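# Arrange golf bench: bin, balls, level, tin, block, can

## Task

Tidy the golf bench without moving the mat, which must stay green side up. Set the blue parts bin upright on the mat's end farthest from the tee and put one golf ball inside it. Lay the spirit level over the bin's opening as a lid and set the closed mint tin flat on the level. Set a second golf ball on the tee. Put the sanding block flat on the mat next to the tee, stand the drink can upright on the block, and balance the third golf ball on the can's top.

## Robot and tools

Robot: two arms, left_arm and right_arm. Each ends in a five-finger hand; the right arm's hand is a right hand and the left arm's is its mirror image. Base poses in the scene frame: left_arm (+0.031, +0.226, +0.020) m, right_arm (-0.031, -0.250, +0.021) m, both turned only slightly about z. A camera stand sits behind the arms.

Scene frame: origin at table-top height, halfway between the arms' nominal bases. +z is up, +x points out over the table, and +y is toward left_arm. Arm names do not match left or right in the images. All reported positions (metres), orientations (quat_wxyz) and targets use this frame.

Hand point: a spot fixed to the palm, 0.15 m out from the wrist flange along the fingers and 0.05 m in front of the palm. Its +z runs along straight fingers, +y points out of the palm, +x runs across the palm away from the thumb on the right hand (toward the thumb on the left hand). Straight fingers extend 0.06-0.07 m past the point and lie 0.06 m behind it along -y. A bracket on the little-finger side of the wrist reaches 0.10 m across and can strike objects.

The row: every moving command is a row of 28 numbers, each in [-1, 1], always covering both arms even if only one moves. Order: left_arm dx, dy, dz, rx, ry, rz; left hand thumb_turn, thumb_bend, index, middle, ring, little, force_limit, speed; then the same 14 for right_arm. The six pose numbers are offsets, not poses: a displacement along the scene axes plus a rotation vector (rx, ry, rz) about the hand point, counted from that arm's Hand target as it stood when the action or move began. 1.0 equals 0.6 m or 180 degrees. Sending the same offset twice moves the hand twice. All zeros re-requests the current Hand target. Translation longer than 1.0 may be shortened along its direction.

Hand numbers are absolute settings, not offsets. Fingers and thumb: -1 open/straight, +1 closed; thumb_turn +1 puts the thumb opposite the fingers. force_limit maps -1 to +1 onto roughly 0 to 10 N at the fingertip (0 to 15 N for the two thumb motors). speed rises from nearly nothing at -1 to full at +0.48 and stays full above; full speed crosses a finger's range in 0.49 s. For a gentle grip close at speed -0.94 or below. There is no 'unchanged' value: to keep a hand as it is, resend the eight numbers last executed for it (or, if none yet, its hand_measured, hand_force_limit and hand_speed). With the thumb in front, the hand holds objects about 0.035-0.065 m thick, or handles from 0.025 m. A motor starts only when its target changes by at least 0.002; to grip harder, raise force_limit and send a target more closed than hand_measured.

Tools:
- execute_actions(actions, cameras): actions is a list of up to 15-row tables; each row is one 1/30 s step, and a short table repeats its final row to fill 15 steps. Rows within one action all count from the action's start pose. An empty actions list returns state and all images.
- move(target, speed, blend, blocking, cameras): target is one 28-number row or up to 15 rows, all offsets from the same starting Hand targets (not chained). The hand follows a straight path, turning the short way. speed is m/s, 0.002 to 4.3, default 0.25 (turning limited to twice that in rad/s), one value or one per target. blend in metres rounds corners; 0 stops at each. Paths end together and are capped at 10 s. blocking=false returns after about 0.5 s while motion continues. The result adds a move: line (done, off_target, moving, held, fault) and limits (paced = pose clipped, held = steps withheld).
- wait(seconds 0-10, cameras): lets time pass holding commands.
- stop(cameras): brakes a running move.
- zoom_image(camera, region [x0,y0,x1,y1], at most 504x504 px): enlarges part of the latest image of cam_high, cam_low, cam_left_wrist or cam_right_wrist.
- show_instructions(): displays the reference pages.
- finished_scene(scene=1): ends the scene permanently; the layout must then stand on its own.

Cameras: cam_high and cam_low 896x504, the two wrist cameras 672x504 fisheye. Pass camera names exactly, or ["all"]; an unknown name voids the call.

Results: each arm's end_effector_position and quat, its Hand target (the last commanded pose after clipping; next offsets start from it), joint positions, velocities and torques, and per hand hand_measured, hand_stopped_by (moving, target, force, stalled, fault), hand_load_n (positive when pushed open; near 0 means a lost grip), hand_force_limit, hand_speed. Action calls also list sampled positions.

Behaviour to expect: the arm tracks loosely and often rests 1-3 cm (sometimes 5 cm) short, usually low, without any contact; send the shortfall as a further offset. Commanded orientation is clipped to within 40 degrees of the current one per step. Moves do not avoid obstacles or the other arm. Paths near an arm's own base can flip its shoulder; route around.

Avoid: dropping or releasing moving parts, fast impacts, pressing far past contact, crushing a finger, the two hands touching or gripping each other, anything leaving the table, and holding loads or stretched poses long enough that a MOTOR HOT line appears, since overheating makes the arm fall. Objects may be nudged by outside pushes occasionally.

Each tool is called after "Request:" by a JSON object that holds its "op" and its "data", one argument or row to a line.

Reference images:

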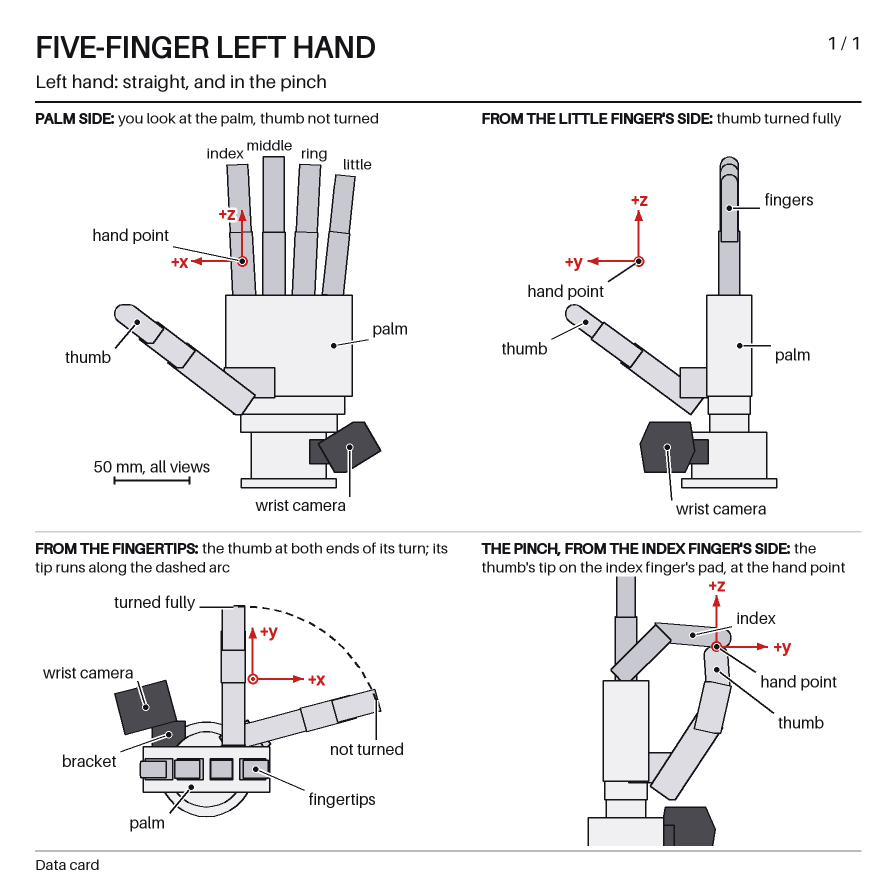

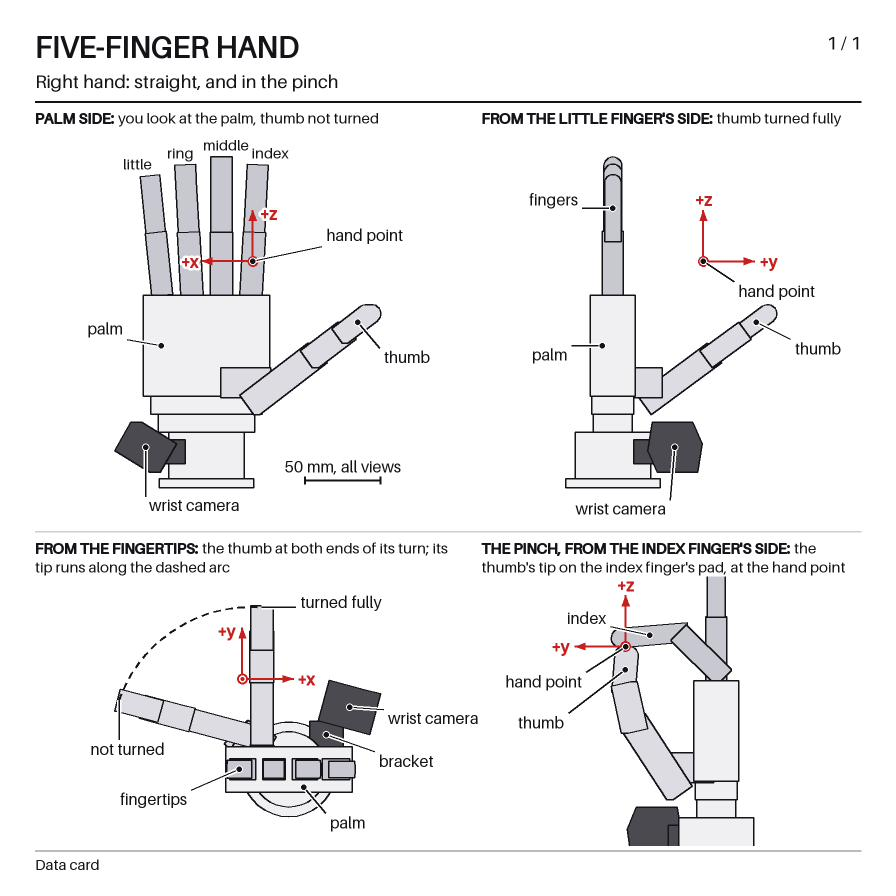

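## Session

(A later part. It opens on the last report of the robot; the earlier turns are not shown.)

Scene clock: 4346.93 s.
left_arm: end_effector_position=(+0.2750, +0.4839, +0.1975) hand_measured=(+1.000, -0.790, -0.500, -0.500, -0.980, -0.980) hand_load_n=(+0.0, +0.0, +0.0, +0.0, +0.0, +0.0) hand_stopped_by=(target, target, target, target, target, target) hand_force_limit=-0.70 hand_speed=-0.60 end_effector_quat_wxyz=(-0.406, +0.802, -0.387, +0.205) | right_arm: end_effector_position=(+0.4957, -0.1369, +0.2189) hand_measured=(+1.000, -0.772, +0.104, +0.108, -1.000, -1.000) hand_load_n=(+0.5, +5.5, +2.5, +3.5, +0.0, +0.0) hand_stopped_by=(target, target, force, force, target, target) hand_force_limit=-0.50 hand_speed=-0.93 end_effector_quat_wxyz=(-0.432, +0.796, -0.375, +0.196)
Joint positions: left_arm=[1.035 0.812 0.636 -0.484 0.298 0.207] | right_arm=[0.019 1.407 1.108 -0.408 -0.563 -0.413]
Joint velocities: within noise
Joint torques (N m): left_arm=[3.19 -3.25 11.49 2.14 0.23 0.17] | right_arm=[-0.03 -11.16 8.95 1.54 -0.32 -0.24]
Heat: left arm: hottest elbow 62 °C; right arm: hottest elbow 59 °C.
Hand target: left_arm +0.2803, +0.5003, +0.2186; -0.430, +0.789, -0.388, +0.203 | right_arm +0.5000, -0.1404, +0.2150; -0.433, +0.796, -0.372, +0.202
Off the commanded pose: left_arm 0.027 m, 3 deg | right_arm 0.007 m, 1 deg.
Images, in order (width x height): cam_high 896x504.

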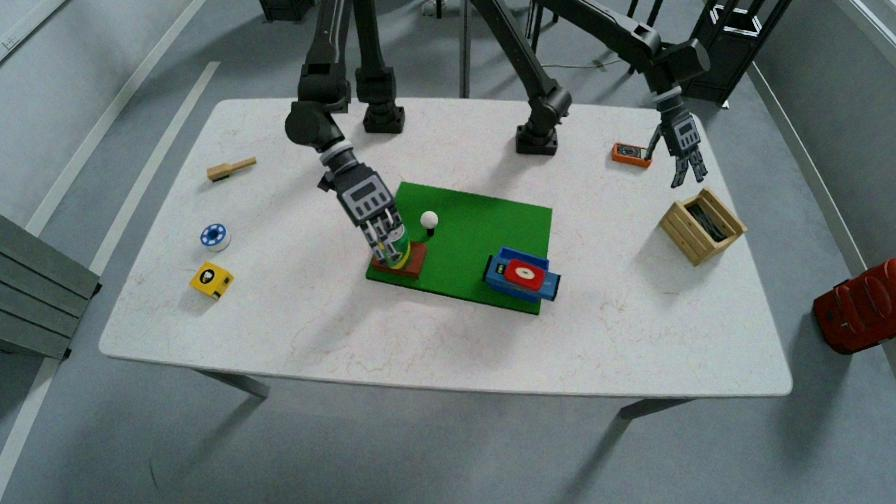

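Request:
{"op": "move", "data": {
  "target": [0,0,0,0,0,0,1,-0.79,-0.5,-0.5,-0.98,-0.98,-0.7,-0.6,0.0108,0.002,-0.0108,0,0,0,1,-0.77,0.35,0.35,-1,-1,-0.5,-0.93],
  "speed": 0.02,
  "cameras": ["cam_low","cam_right_wrist"]
}}

Request:
{"op": "zoom_image", "data": {
  "camera": "cam_low",
  "region": [300, 200, 350, 260]
}}

Request:
{"op": "zoom_image", "data": {
  "camera": "cam_right_wrist",
  "region": [390, 120, 570, 290]
}}

Scene clock: 4422.57 s.
left_arm: end_effector_position=(+0.2750, +0.4839, +0.1975) hand_measured=(+1.000, -0.790, -0.500, -0.500, -0.980, -0.980) hand_load_n=(+0.0, +0.5, +0.0, +0.0, +0.0, +0.0) hand_stopped_by=(target, target, target, target, target, target) hand_force_limit=-0.70 hand_speed=-0.60 end_effector_quat_wxyz=(-0.406, +0.802, -0.387, +0.205) | right_arm: end_effector_position=(+0.5009, -0.1369, +0.2099) hand_measured=(+1.000, -0.772, +0.104, +0.108, -1.000, -1.000) hand_load_n=(+0.5, +5.5, +2.0, +3.0, -0.5, +0.0) hand_stopped_by=(target, target, force, force, target, target) hand_force_limit=-0.50 hand_speed=-0.93 end_effector_quat_wxyz=(-0.431, +0.797, -0.376, +0.195)
Joint positions: left_arm=[1.035 0.812 0.636 -0.484 0.298 0.207] | right_arm=[0.019 1.43 1.108 -0.39 -0.563 -0.413]
Joint torques (N m): left_arm=[3.14 -3.19 11.49 2.14 0.24 0.18] | right_arm=[0.15 -11.52 9.25 1.47 -0.24 -0.22]
Heat: left arm: hottest elbow 62 °C; right arm: hottest elbow 55 °C.
Hand target: left_arm +0.2803, +0.5003, +0.2186; -0.430, +0.789, -0.388, +0.203 | right_arm +0.5065, -0.1392, +0.2085; -0.433, +0.796, -0.372, +0.202
Off the commanded pose: left_arm 0.027 m, 3 deg | right_arm 0.006 m, 1 deg.
move: off_target (left_arm)
Images, in order (width x height): cam_low 896x504, cam_right_wrist 672x504.

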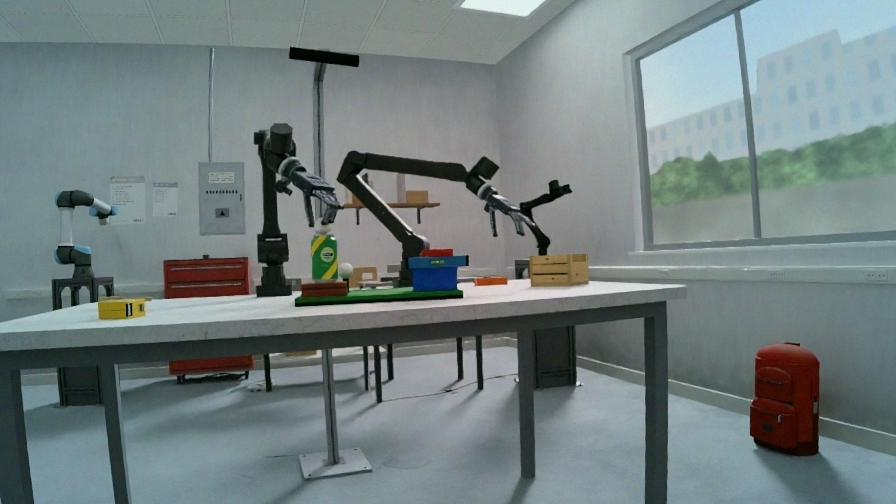

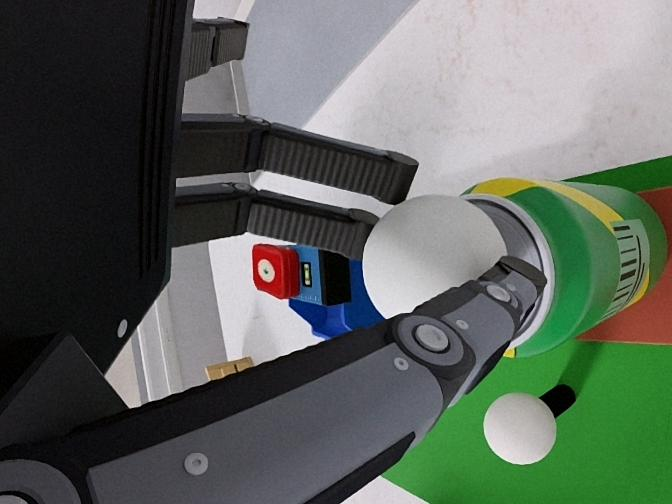

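Scaled by 8.400 from the camera's 896x504 image, which has a finer 1280x720 frame.

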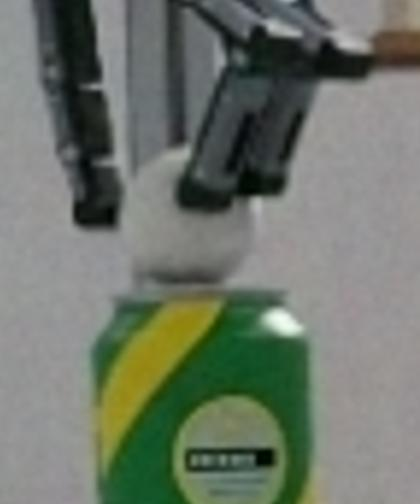

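Scaled by 2.800 from the camera's 672x504 image, which has a finer 960x720 frame.

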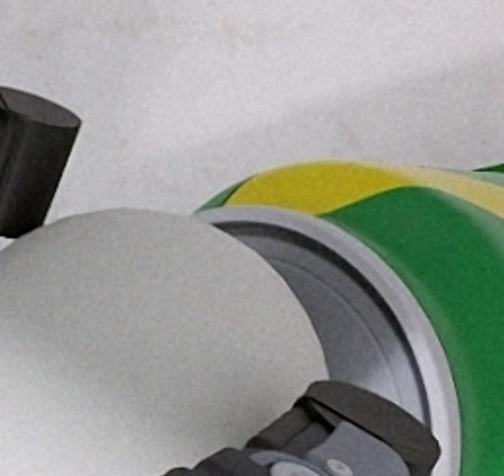

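Request:
{"op": "wait", "data": {
  "seconds": 0,
  "cameras": ["cam_high"]
}}

Request:
{"op": "zoom_image", "data": {
  "camera": "cam_high",
  "region": [382, 216, 408, 244]
}}

Scene clock: 4445.57 s.
left_arm: end_effector_position=(+0.2750, +0.4839, +0.1975) hand_measured=(+1.000, -0.790, -0.500, -0.500, -0.980, -0.980) hand_load_n=(+0.0, +0.0, +0.0, +0.0, +0.0, +0.0) hand_stopped_by=(target, target, target, target, target, target) hand_force_limit=-0.70 hand_speed=-0.60 end_effector_quat_wxyz=(-0.406, +0.802, -0.387, +0.205) | right_arm: end_effector_position=(+0.5009, -0.1369, +0.2099) hand_measured=(+1.000, -0.772, +0.104, +0.108, -1.000, -1.000) hand_load_n=(+0.5, +5.5, +2.0, +3.5, +0.0, +0.0) hand_stopped_by=(target, target, force, force, target, target) hand_force_limit=-0.50 hand_speed=-0.93 end_effector_quat_wxyz=(-0.431, +0.797, -0.376, +0.195)
Joint positions: left_arm=[1.035 0.812 0.636 -0.484 0.298 0.207] | right_arm=[0.019 1.43 1.108 -0.39 -0.563 -0.413]
Joint torques (N m): left_arm=[3.14 -3.19 11.49 2.17 0.22 0.18] | right_arm=[0.21 -11.52 9.26 1.52 -0.24 -0.22]
Heat: left arm: hottest elbow 63 °C; right arm: hottest elbow 54 °C.
Hand target: left_arm +0.2803, +0.5003, +0.2186; -0.430, +0.789, -0.388, +0.203 | right_arm +0.5064, -0.1392, +0.2085; -0.433, +0.796, -0.372, +0.202
Off the commanded pose: left_arm 0.027 m, 3 deg | right_arm 0.006 m, 1 deg.
Images, in order (width x height): cam_high 896x504.

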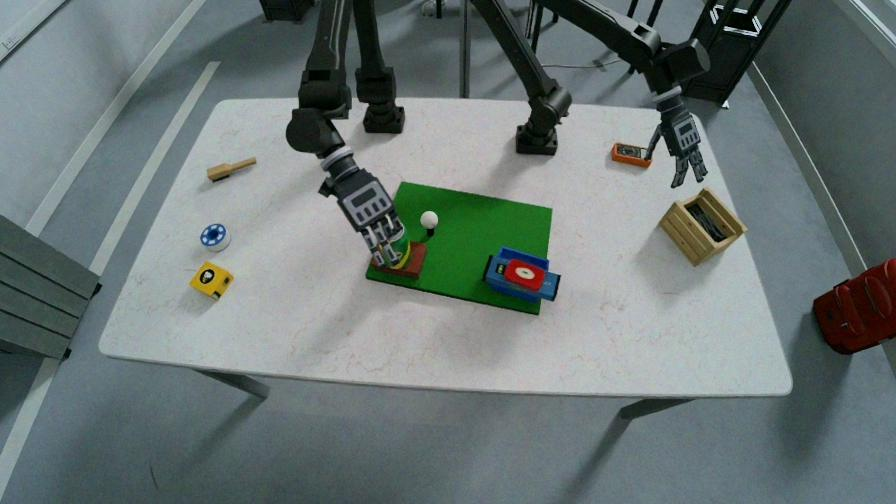

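Scaled by 18.000 from the camera's 896x504 image, which has a finer 1280x720 frame.

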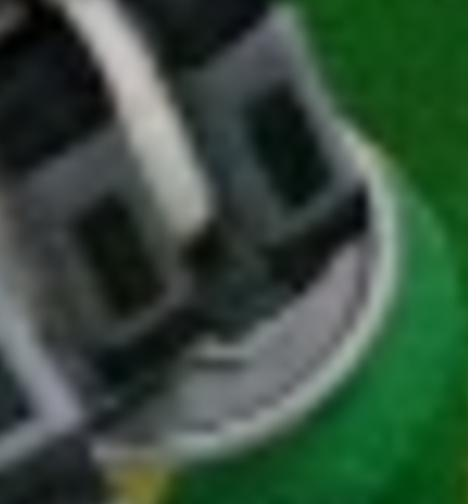

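Request:
{"op": "move", "data": {
  "target": [0,0,0,0,0,0,1,-0.79,-0.5,-0.5,-0.98,-0.98,-0.7,-0.6,-0.001,0.0033,-0.0083,0,0,0,1,-0.77,0.35,0.35,-1,-1,-0.5,-0.93],
  "speed": 0.02,
  "cameras": ["cam_low","cam_right_wrist"]
}}

Request:
{"op": "zoom_image", "data": {
  "camera": "cam_low",
  "region": [300, 200, 350, 260]
}}

Request:
{"op": "zoom_image", "data": {
  "camera": "cam_right_wrist",
  "region": [390, 150, 570, 320]
}}

Scene clock: 4455.10 s.
left_arm: end_effector_position=(+0.2750, +0.4839, +0.1975) hand_measured=(+1.000, -0.790, -0.500, -0.500, -0.980, -0.980) hand_load_n=(+0.0, +0.0, +0.0, +0.0, +0.0, -0.5) hand_stopped_by=(target, target, target, target, target, target) hand_force_limit=-0.70 hand_speed=-0.60 end_effector_quat_wxyz=(-0.406, +0.802, -0.387, +0.205) | right_arm: end_effector_position=(+0.5027, -0.1373, +0.2091) hand_measured=(+1.000, -0.772, +0.104, +0.108, -1.000, -1.000) hand_load_n=(+0.5, +5.5, +2.0, +3.5, +0.0, +0.0) hand_stopped_by=(target, target, force, force, target, target) hand_force_limit=-0.50 hand_speed=-0.93 end_effector_quat_wxyz=(-0.433, +0.795, -0.375, +0.199)
Joint positions: left_arm=[1.035 0.812 0.636 -0.484 0.298 0.207] | right_arm=[0.019 1.43 1.103 -0.374 -0.56 -0.413]
Joint torques (N m): left_arm=[3.19 -3.19 11.51 2.17 0.24 0.17] | right_arm=[0.5 -11.4 8.81 1.52 -0.19 -0.19]
Heat: left arm: hottest elbow 63 °C; right arm: hottest elbow 54 °C.
Hand target: left_arm +0.2803, +0.5003, +0.2186; -0.430, +0.789, -0.388, +0.203 | right_arm +0.5059, -0.1373, +0.2036; -0.433, +0.796, -0.372, +0.202
Off the commanded pose: left_arm 0.027 m, 3 deg | right_arm 0.006 m, 0 deg.
move: off_target (left_arm)
Images, in order (width x height): cam_low 896x504, cam_right_wrist 672x504.

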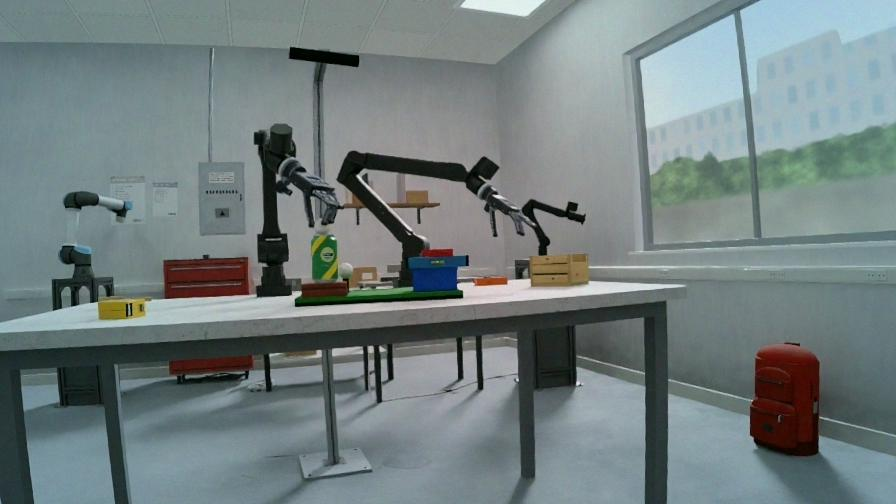

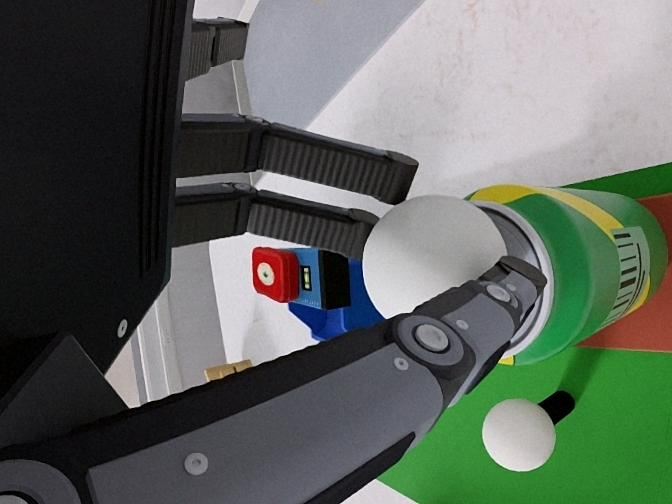

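Scaled by 8.400 from the camera's 896x504 image, which has a finer 1280x720 frame.

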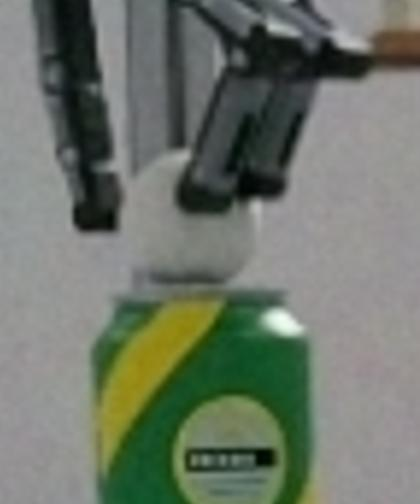

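Scaled by 2.800 from the camera's 672x504 image, which has a finer 960x720 frame.

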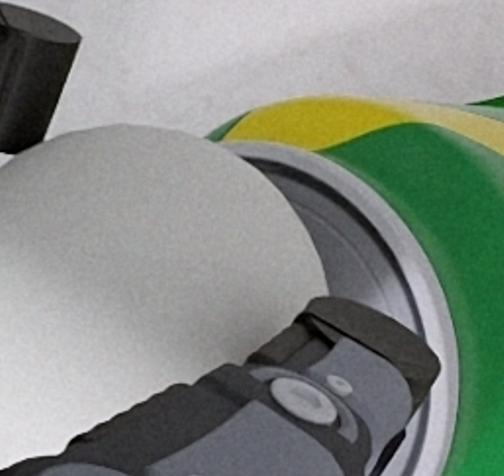

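Request:
{"op": "move", "data": {
  "target": [0,0,0,0,0,0,1,-0.79,-0.5,-0.5,-0.98,-0.98,-0.7,-0.6,-0.0123,0.0047,-0.005,0,0,0,1,-0.77,0.35,0.35,-1,-1,-0.5,-0.93],
  "speed": 0.02,
  "cameras": ["cam_low","cam_right_wrist","cam_high"]
}}

Request:
{"op": "zoom_image", "data": {
  "camera": "cam_low",
  "region": [300, 200, 350, 260]
}}

Request:
{"op": "zoom_image", "data": {
  "camera": "cam_right_wrist",
  "region": [390, 150, 570, 320]
}}

Request:
{"op": "zoom_image", "data": {
  "camera": "cam_high",
  "region": [382, 216, 408, 244]
}}

Scene clock: 4480.60 s.
left_arm: end_effector_position=(+0.2750, +0.4839, +0.1975) hand_measured=(+1.000, -0.790, -0.500, -0.500, -0.980, -0.980) hand_load_n=(+0.0, +0.0, +0.0, +0.0, +0.0, +0.0) hand_stopped_by=(target, target, target, target, target, target) hand_force_limit=-0.70 hand_speed=-0.60 end_effector_quat_wxyz=(-0.406, +0.802, -0.387, +0.205) | right_arm: end_effector_position=(+0.5034, -0.1373, +0.2082) hand_measured=(+1.000, -0.772, +0.104, +0.108, -1.000, -1.000) hand_load_n=(+0.0, +5.0, +2.5, +2.0, +0.0, +0.0) hand_stopped_by=(target, target, force, force, target, target) hand_force_limit=-0.50 hand_speed=-0.93 end_effector_quat_wxyz=(-0.435, +0.794, -0.372, +0.205)
Joint positions: left_arm=[1.035 0.812 0.636 -0.484 0.298 0.207] | right_arm=[0.019 1.427 1.092 -0.352 -0.56 -0.413]
Joint torques (N m): left_arm=[3.08 -3.19 11.48 2.15 0.24 0.18] | right_arm=[0.97 -12.28 7.71 1.24 0.01 -0.14]
Heat: left arm: hottest elbow 63 °C; right arm: hottest elbow 53 °C.
Hand target: left_arm +0.2803, +0.5003, +0.2186; -0.430, +0.789, -0.388, +0.203 | right_arm +0.4986, -0.1345, +0.2007; -0.433, +0.796, -0.372, +0.202
Off the commanded pose: left_arm 0.027 m, 3 deg | right_arm 0.009 m, 0 deg.
move: off_target (left_arm)
Images, in order (width x height): cam_high 896x504, cam_low 896x504, cam_right_wrist 672x504.

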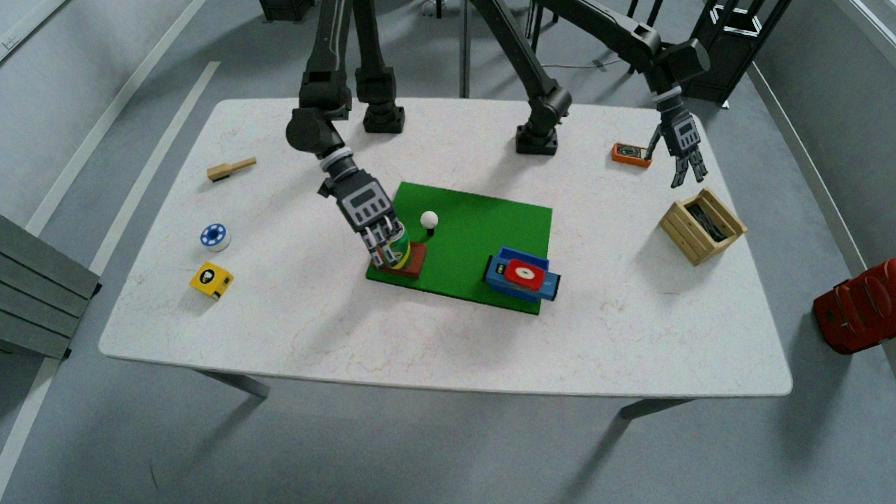

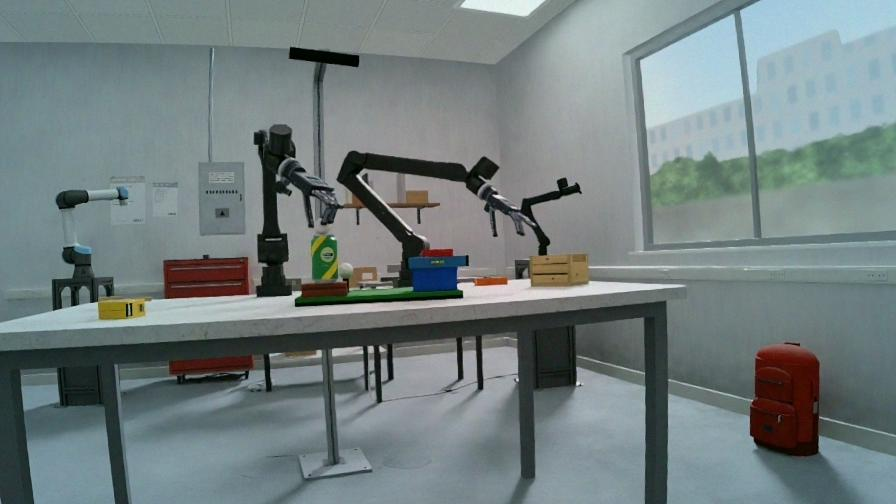

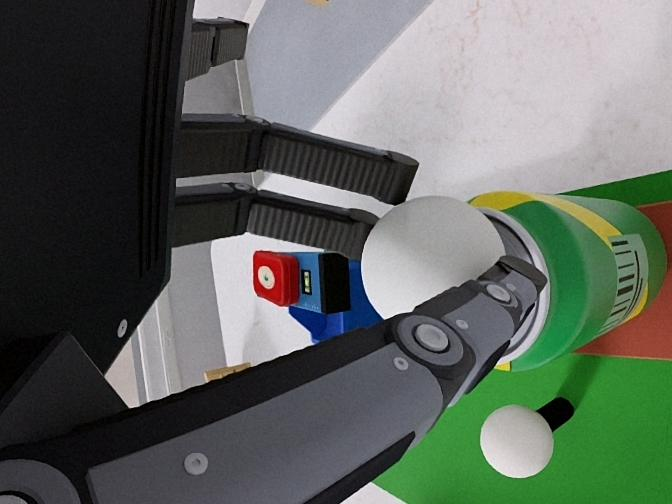

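Scaled by 8.400 from the camera's 896x504 image, which has a finer 1280x720 frame.

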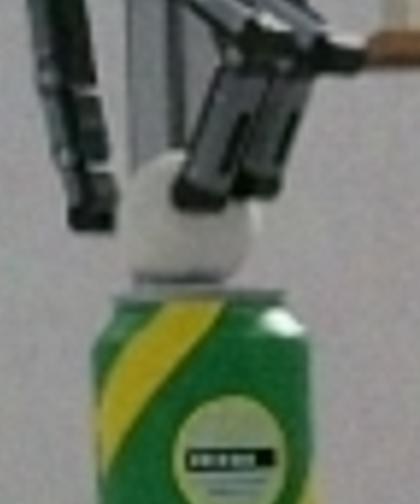

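Scaled by 2.800 from the camera's 672x504 image, which has a finer 960x720 frame.

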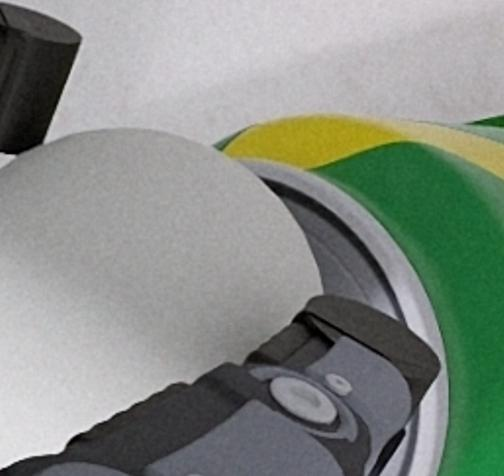

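Scaled by 18.000 from the camera's 896x504 image, which has a finer 1280x720 frame.

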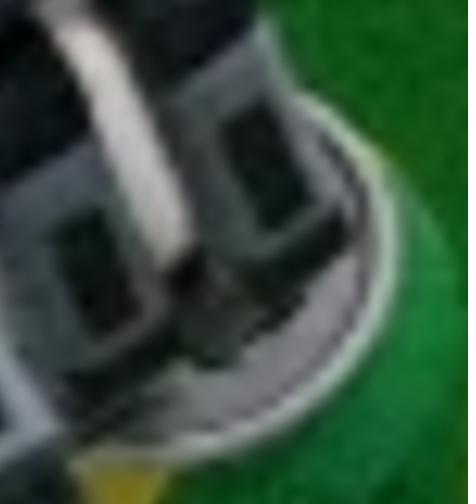

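Request:
{"op": "move", "data": {
  "target": [
    [0,0,0,0,0,0,1,-0.79,-0.5,-0.5,-0.98,-0.98,-0.7,-0.6,0.0057,-0.0058,0.0572,0,0,0,1,-0.77,0.35,0.35,-1,-1,-0.5,-0.93],
    [0,0,0,0,0,0,1,-0.79,-0.5,-0.5,-0.98,-0.98,-0.7,-0.6,0.0057,-0.005,0.01,0,0,0,1,-0.77,0.35,0.35,-1,-1,-0.5,-0.93]
  ],
  "speed": [0.04,0.02],
  "cameras": ["cam_low","cam_right_wrist","cam_high"]
}}

Request:
{"op": "zoom_image", "data": {
  "camera": "cam_low",
  "region": [300, 200, 350, 260]
}}

Request:
{"op": "zoom_image", "data": {
  "camera": "cam_right_wrist",
  "region": [390, 150, 570, 320]
}}

Request:
{"op": "zoom_image", "data": {
  "camera": "cam_high",
  "region": [382, 216, 408, 244]
}}

Scene clock: 4531.73 s.
left_arm: end_effector_position=(+0.2750, +0.4839, +0.1975) hand_measured=(+1.000, -0.790, -0.500, -0.500, -0.980, -0.980) hand_load_n=(+0.0, +0.0, +0.0, +0.0, +0.0, +0.0) hand_stopped_by=(target, target, target, target, target, target) hand_force_limit=-0.70 hand_speed=-0.60 end_effector_quat_wxyz=(-0.406, +0.802, -0.387, +0.205) | right_arm: end_effector_position=(+0.4970, -0.1374, +0.2090) hand_measured=(+1.000, -0.772, +0.104, +0.108, -1.000, -1.000) hand_load_n=(+0.5, +5.0, +3.0, +2.0, +0.0, +0.0) hand_stopped_by=(target, target, force, force, target, target) hand_force_limit=-0.50 hand_speed=-0.93 end_effector_quat_wxyz=(-0.431, +0.796, -0.376, +0.197)
Joint positions: left_arm=[1.035 0.812 0.636 -0.484 0.298 0.207] | right_arm=[0.019 1.418 1.093 -0.382 -0.56 -0.413]
Joint torques (N m): left_arm=[3.14 -3.25 11.48 2.15 0.23 0.18] | right_arm=[0.5 -11.22 9.18 1.55 -0.22 -0.19]
Heat: left arm: hottest elbow 63 °C; right arm: hottest elbow 51 °C.
Hand target: left_arm +0.2803, +0.5003, +0.2186; -0.430, +0.789, -0.388, +0.203 | right_arm +0.5019, -0.1374, +0.2065; -0.433, +0.796, -0.372, +0.202
Off the commanded pose: left_arm 0.027 m, 3 deg | right_arm 0.006 m, 1 deg.
move: off_target (left_arm)
Images, in order (width x height): cam_high 896x504, cam_low 896x504, cam_right_wrist 672x504.

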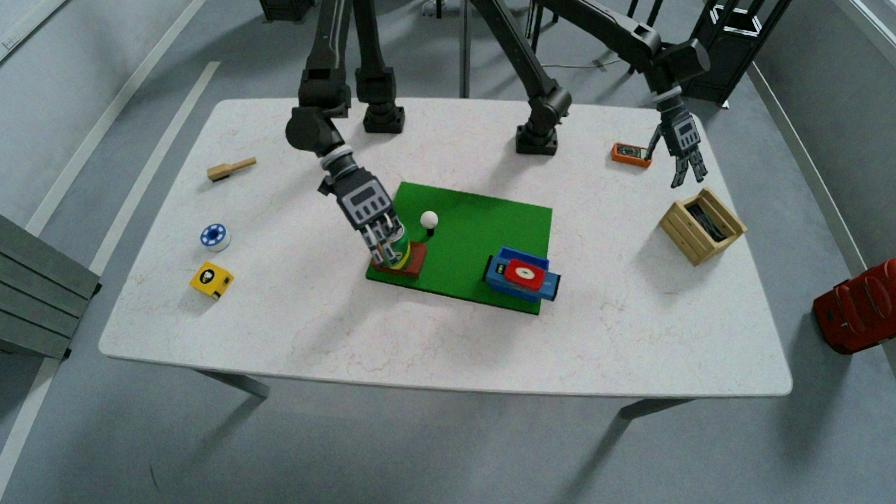

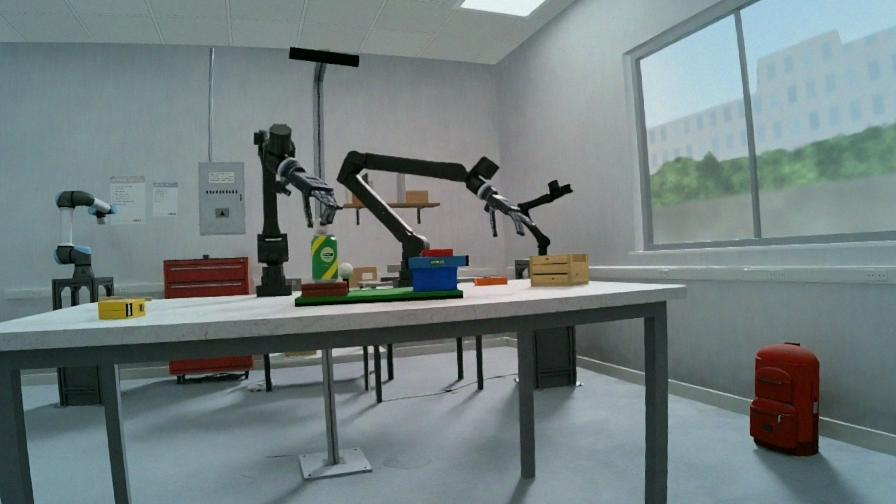

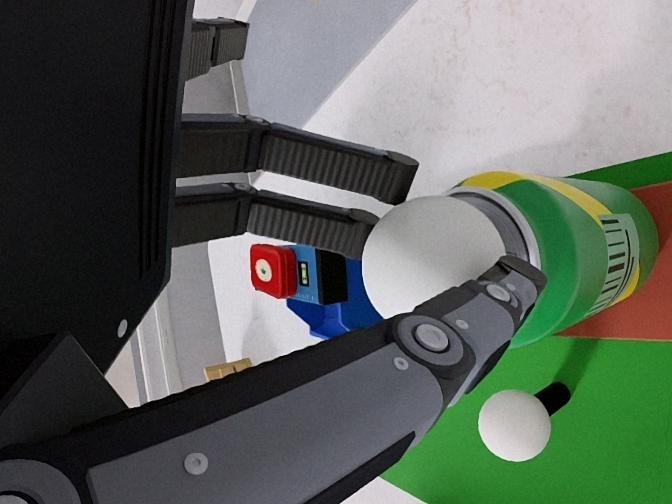

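Scaled by 8.400 from the camera's 896x504 image, which has a finer 1280x720 frame.

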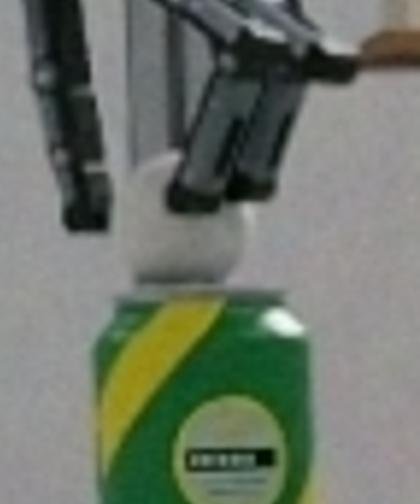

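Scaled by 2.800 from the camera's 672x504 image, which has a finer 960x720 frame.

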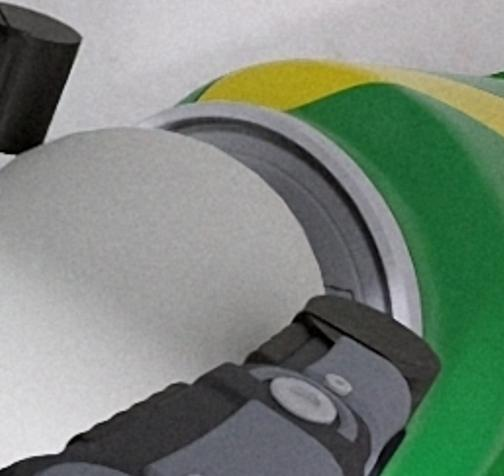

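Scaled by 18.000 from the camera's 896x504 image, which has a finer 1280x720 frame.

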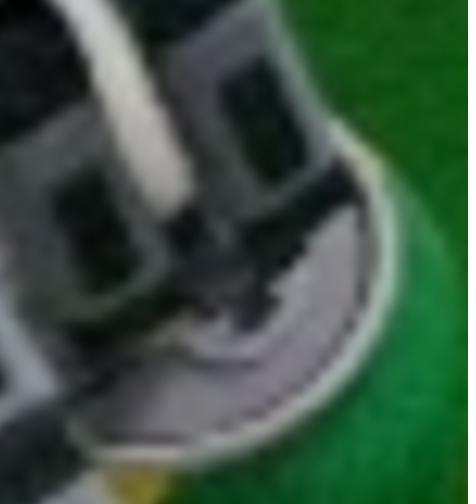

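Request:
{"op": "zoom_image", "data": {
  "camera": "cam_low",
  "region": [308, 212, 340, 242]
}}

Scaled by 15.750 from the camera's 896x504 image, which has a finer 1280x720 frame.

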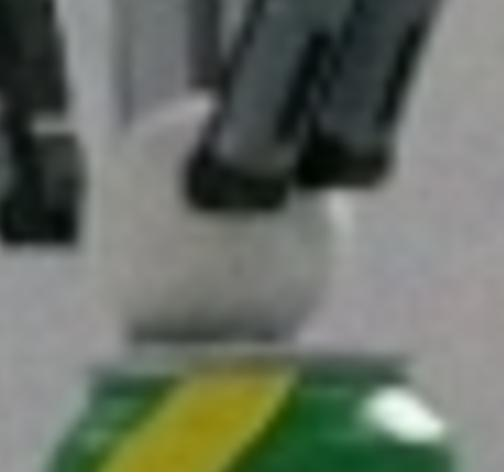

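Request:
{"op": "move", "data": {
  "target": [0,0,0,0,0,0,1,-0.79,-0.5,-0.5,-0.98,-0.98,-0.7,-0.6,0.0017,0.0083,-0.0042,0,0,0,1,-0.77,0.35,0.35,-1,-1,-0.5,-0.93],
  "speed": 0.02,
  "cameras": ["cam_low","cam_right_wrist"]
}}

Request:
{"op": "zoom_image", "data": {
  "camera": "cam_low",
  "region": [308, 212, 340, 242]
}}

Request:
{"op": "zoom_image", "data": {
  "camera": "cam_right_wrist",
  "region": [390, 150, 570, 320]
}}

Scene clock: 4559.03 s.
left_arm: end_effector_position=(+0.2750, +0.4839, +0.1975) hand_measured=(+1.000, -0.790, -0.500, -0.500, -0.980, -0.980) hand_load_n=(+0.0, +0.0, +0.0, +0.0, +0.0, +0.0) hand_stopped_by=(target, target, target, target, target, target) hand_force_limit=-0.70 hand_speed=-0.60 end_effector_quat_wxyz=(-0.406, +0.802, -0.387, +0.205) | right_arm: end_effector_position=(+0.5002, -0.1382, +0.2090) hand_measured=(+1.000, -0.772, +0.104, +0.108, -1.000, -1.000) hand_load_n=(+0.0, +5.0, +3.0, +2.0, +0.0, +0.0) hand_stopped_by=(target, target, force, force, target, target) hand_force_limit=-0.50 hand_speed=-0.93 end_effector_quat_wxyz=(-0.431, +0.795, -0.375, +0.203)
Joint positions: left_arm=[1.035 0.812 0.636 -0.484 0.298 0.207] | right_arm=[0.019 1.421 1.093 -0.37 -0.553 -0.413]
Joint torques (N m): left_arm=[3.19 -3.25 11.49 2.17 0.23 0.18] | right_arm=[1.26 -11.11 8.98 1.47 -0.17 -0.11]
Heat: left arm: hottest elbow 63 °C; right arm: hottest elbow 50 °C.
Hand target: left_arm +0.2803, +0.5003, +0.2186; -0.430, +0.789, -0.388, +0.203 | right_arm +0.5030, -0.1324, +0.2041; -0.433, +0.796, -0.372, +0.202
Off the commanded pose: left_arm 0.027 m, 3 deg | right_arm 0.008 m, 0 deg.
move: off_target (left_arm)
Images, in order (width x height): cam_low 896x504, cam_right_wrist 672x504.

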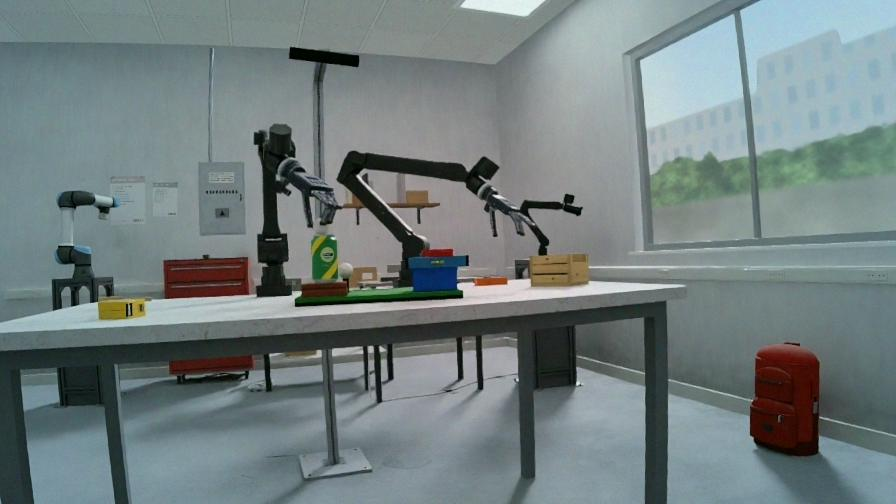

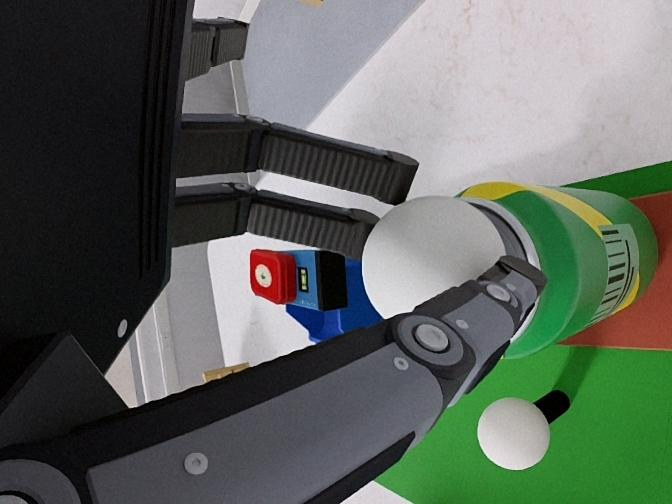

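Scaled by 15.750 from the camera's 896x504 image, which has a finer 1280x720 frame.

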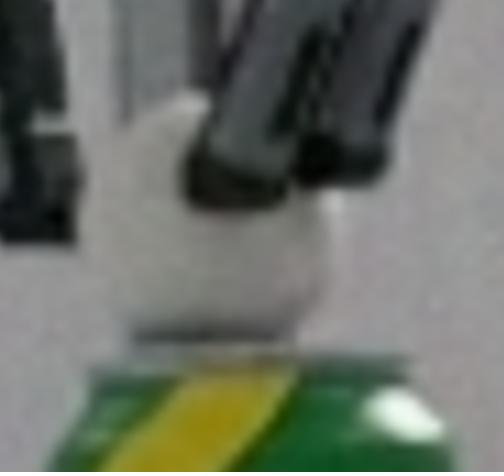

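Scaled by 2.800 from the camera's 672x504 image, which has a finer 960x720 frame.

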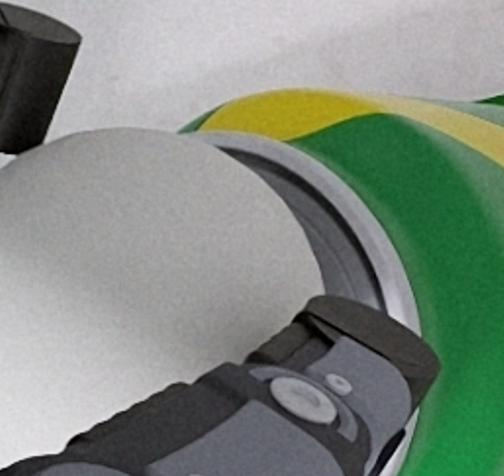

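Request:
{"op": "move", "data": {
  "target": [0,0,0,0,0,0,1,-0.79,-0.5,-0.5,-0.98,-0.98,-0.7,-0.6,-0.003,0.0133,0.035,0,0,0,1,-0.77,0.35,0.35,-1,-1,-0.5,-0.93],
  "speed": 0.04
}}

Scene clock: 4577.60 s.
left_arm: end_effector_position=(+0.2750, +0.4839, +0.1975) hand_measured=(+1.000, -0.790, -0.500, -0.500, -0.980, -0.980) hand_load_n=(+0.0, +0.0, +0.0, +0.0, -0.5, +0.0) hand_stopped_by=(target, target, target, target, target, target) hand_force_limit=-0.70 hand_speed=-0.60 end_effector_quat_wxyz=(-0.406, +0.802, -0.387, +0.205) | right_arm: end_effector_position=(+0.4979, -0.1348, +0.2087) hand_measured=(+1.000, -0.772, +0.104, +0.108, -1.000, -1.000) hand_load_n=(-0.5, +5.0, +3.0, +1.5, +0.0, +0.0) hand_stopped_by=(target, target, force, force, target, target) hand_force_limit=-0.50 hand_speed=-0.93 end_effector_quat_wxyz=(-0.426, +0.798, -0.377, +0.202)
Joint positions: left_arm=[1.035 0.812 0.636 -0.484 0.298 0.207] | right_arm=[0.03 1.416 1.093 -0.38 -0.537 -0.412]
Joint torques (N m): left_arm=[3.14 -3.19 11.51 2.13 0.23 0.18] | right_arm=[1.79 -12.51 11.51 0.27 -0.27 0]
Heat: left arm: hottest elbow 63 °C; right arm: hottest elbow 50 °C.
Hand target: left_arm +0.2803, +0.5003, +0.2186; -0.430, +0.789, -0.388, +0.203 | right_arm +0.5012, -0.1244, +0.2251; -0.433, +0.796, -0.372, +0.202
Off the commanded pose: left_arm 0.027 m, 3 deg | right_arm 0.020 m, 1 deg.
move: off_target (left_arm, right_arm)

Request:
{"op": "wait", "data": {
  "seconds": 0,
  "cameras": ["cam_low","cam_right_wrist"]
}}

Request:
{"op": "zoom_image", "data": {
  "camera": "cam_low",
  "region": [308, 212, 340, 242]
}}

Request:
{"op": "zoom_image", "data": {
  "camera": "cam_right_wrist",
  "region": [390, 150, 570, 320]
}}

Scene clock: 4582.00 s.
left_arm: end_effector_position=(+0.2750, +0.4839, +0.1975) hand_measured=(+1.000, -0.790, -0.500, -0.500, -0.980, -0.980) hand_load_n=(+0.0, +0.0, +0.0, +0.0, +0.0, +0.0) hand_stopped_by=(target, target, target, target, target, target) hand_force_limit=-0.70 hand_speed=-0.60 end_effector_quat_wxyz=(-0.406, +0.802, -0.387, +0.205) | right_arm: end_effector_position=(+0.4979, -0.1348, +0.2087) hand_measured=(+1.000, -0.772, +0.104, +0.108, -1.000, -1.000) hand_load_n=(-0.5, +5.0, +2.5, +1.5, +0.0, +0.0) hand_stopped_by=(target, target, force, force, target, target) hand_force_limit=-0.50 hand_speed=-0.93 end_effector_quat_wxyz=(-0.426, +0.798, -0.377, +0.202)
Joint positions: left_arm=[1.035 0.812 0.636 -0.484 0.298 0.207] | right_arm=[0.03 1.416 1.093 -0.38 -0.537 -0.412]
Joint torques (N m): left_arm=[3.14 -3.19 11.49 2.17 0.23 0.17] | right_arm=[1.79 -12.51 11.49 0.24 -0.27 0]
Heat: left arm: hottest elbow 63 °C; right arm: hottest elbow 51 °C.
Hand target: left_arm +0.2803, +0.5003, +0.2186; -0.430, +0.789, -0.388, +0.203 | right_arm +0.5011, -0.1244, +0.2250; -0.432, +0.796, -0.372, +0.202
Off the commanded pose: left_arm 0.027 m, 3 deg | right_arm 0.020 m, 1 deg.
Images, in order (width x height): cam_low 896x504, cam_right_wrist 672x504.

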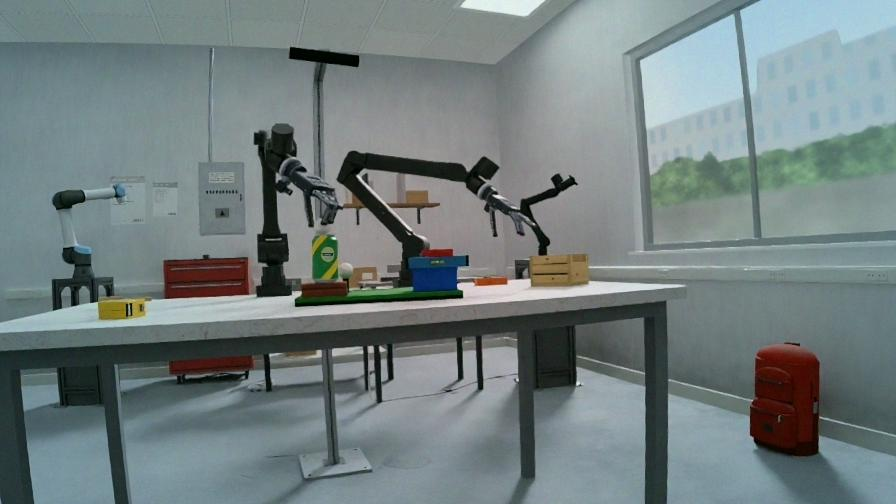

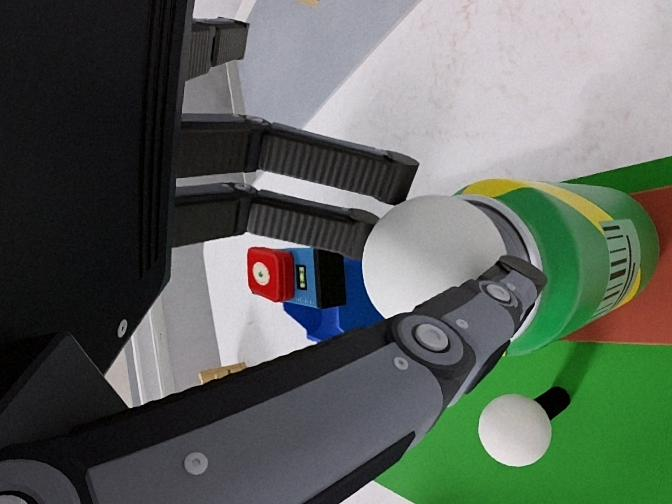

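Scaled by 15.750 from the camera's 896x504 image, which has a finer 1280x720 frame.

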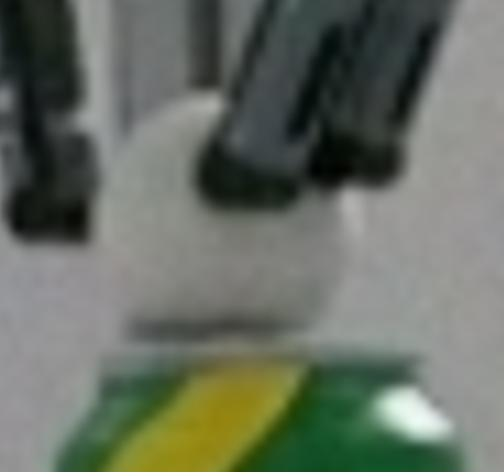

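Scaled by 2.800 from the camera's 672x504 image, which has a finer 960x720 frame.

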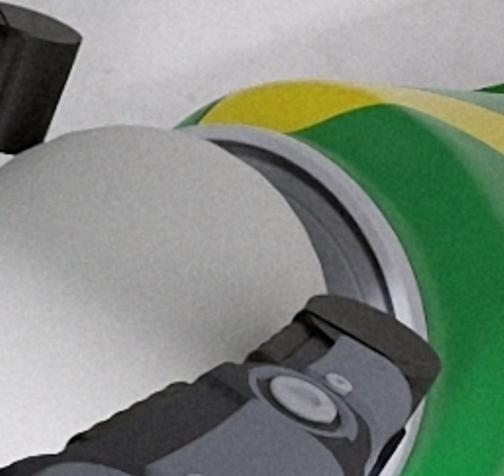

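Request:
{"op": "zoom_image", "data": {
  "camera": "cam_low",
  "region": [290, 200, 360, 310]
}}

Scaled by 4.582 from the camera's 896x504 image, which has a finer 1280x720 frame.

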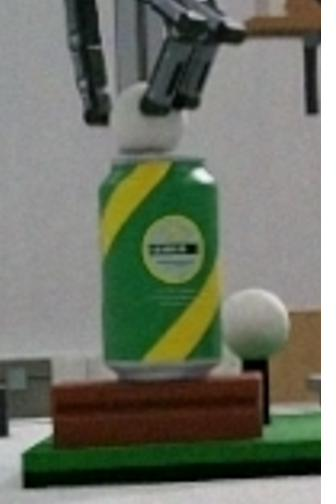

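Request:
{"op": "move", "data": {
  "target": [0,0,0,0,0,0,1,-0.79,-0.5,-0.5,-0.98,-0.98,-0.7,-0.6,-0.003,0,0.03,0,0,0,1,-0.77,0.35,0.35,-1,-1,-0.5,-0.93],
  "speed": 0.04
}}

Scene clock: 4591.70 s.
left_arm: end_effector_position=(+0.2750, +0.4839, +0.1975) hand_measured=(+1.000, -0.790, -0.500, -0.500, -0.980, -0.980) hand_load_n=(+0.0, +0.0, +0.0, +0.0, +0.0, +0.0) hand_stopped_by=(target, target, target, target, target, target) hand_force_limit=-0.70 hand_speed=-0.60 end_effector_quat_wxyz=(-0.406, +0.802, -0.387, +0.205) | right_arm: end_effector_position=(+0.4857, -0.1316, +0.2082) hand_measured=(+1.000, -0.772, +0.104, +0.108, -1.000, -1.000) hand_load_n=(+0.0, +5.0, +2.5, +2.0, +0.0, +0.0) hand_stopped_by=(target, target, force, force, target, target) hand_force_limit=-0.50 hand_speed=-0.93 end_effector_quat_wxyz=(-0.419, +0.802, -0.384, +0.184)
Joint positions: left_arm=[1.035 0.812 0.636 -0.484 0.298 0.207] | right_arm=[0.036 1.404 1.094 -0.432 -0.537 -0.407]
Joint torques (N m): left_arm=[3.19 -3.19 11.51 2.15 0.23 0.18] | right_arm=[1.26 -12.98 13.6 0.36 -0.29 -0.04]
Heat: left arm: hottest elbow 63 °C; right arm: hottest elbow 52 °C.
Hand target: left_arm +0.2803, +0.5003, +0.2186; -0.430, +0.789, -0.388, +0.203 | right_arm +0.4994, -0.1245, +0.2431; -0.433, +0.796, -0.372, +0.202
Off the commanded pose: left_arm 0.027 m, 3 deg | right_arm 0.038 m, 3 deg.
move: off_target (left_arm, right_arm)


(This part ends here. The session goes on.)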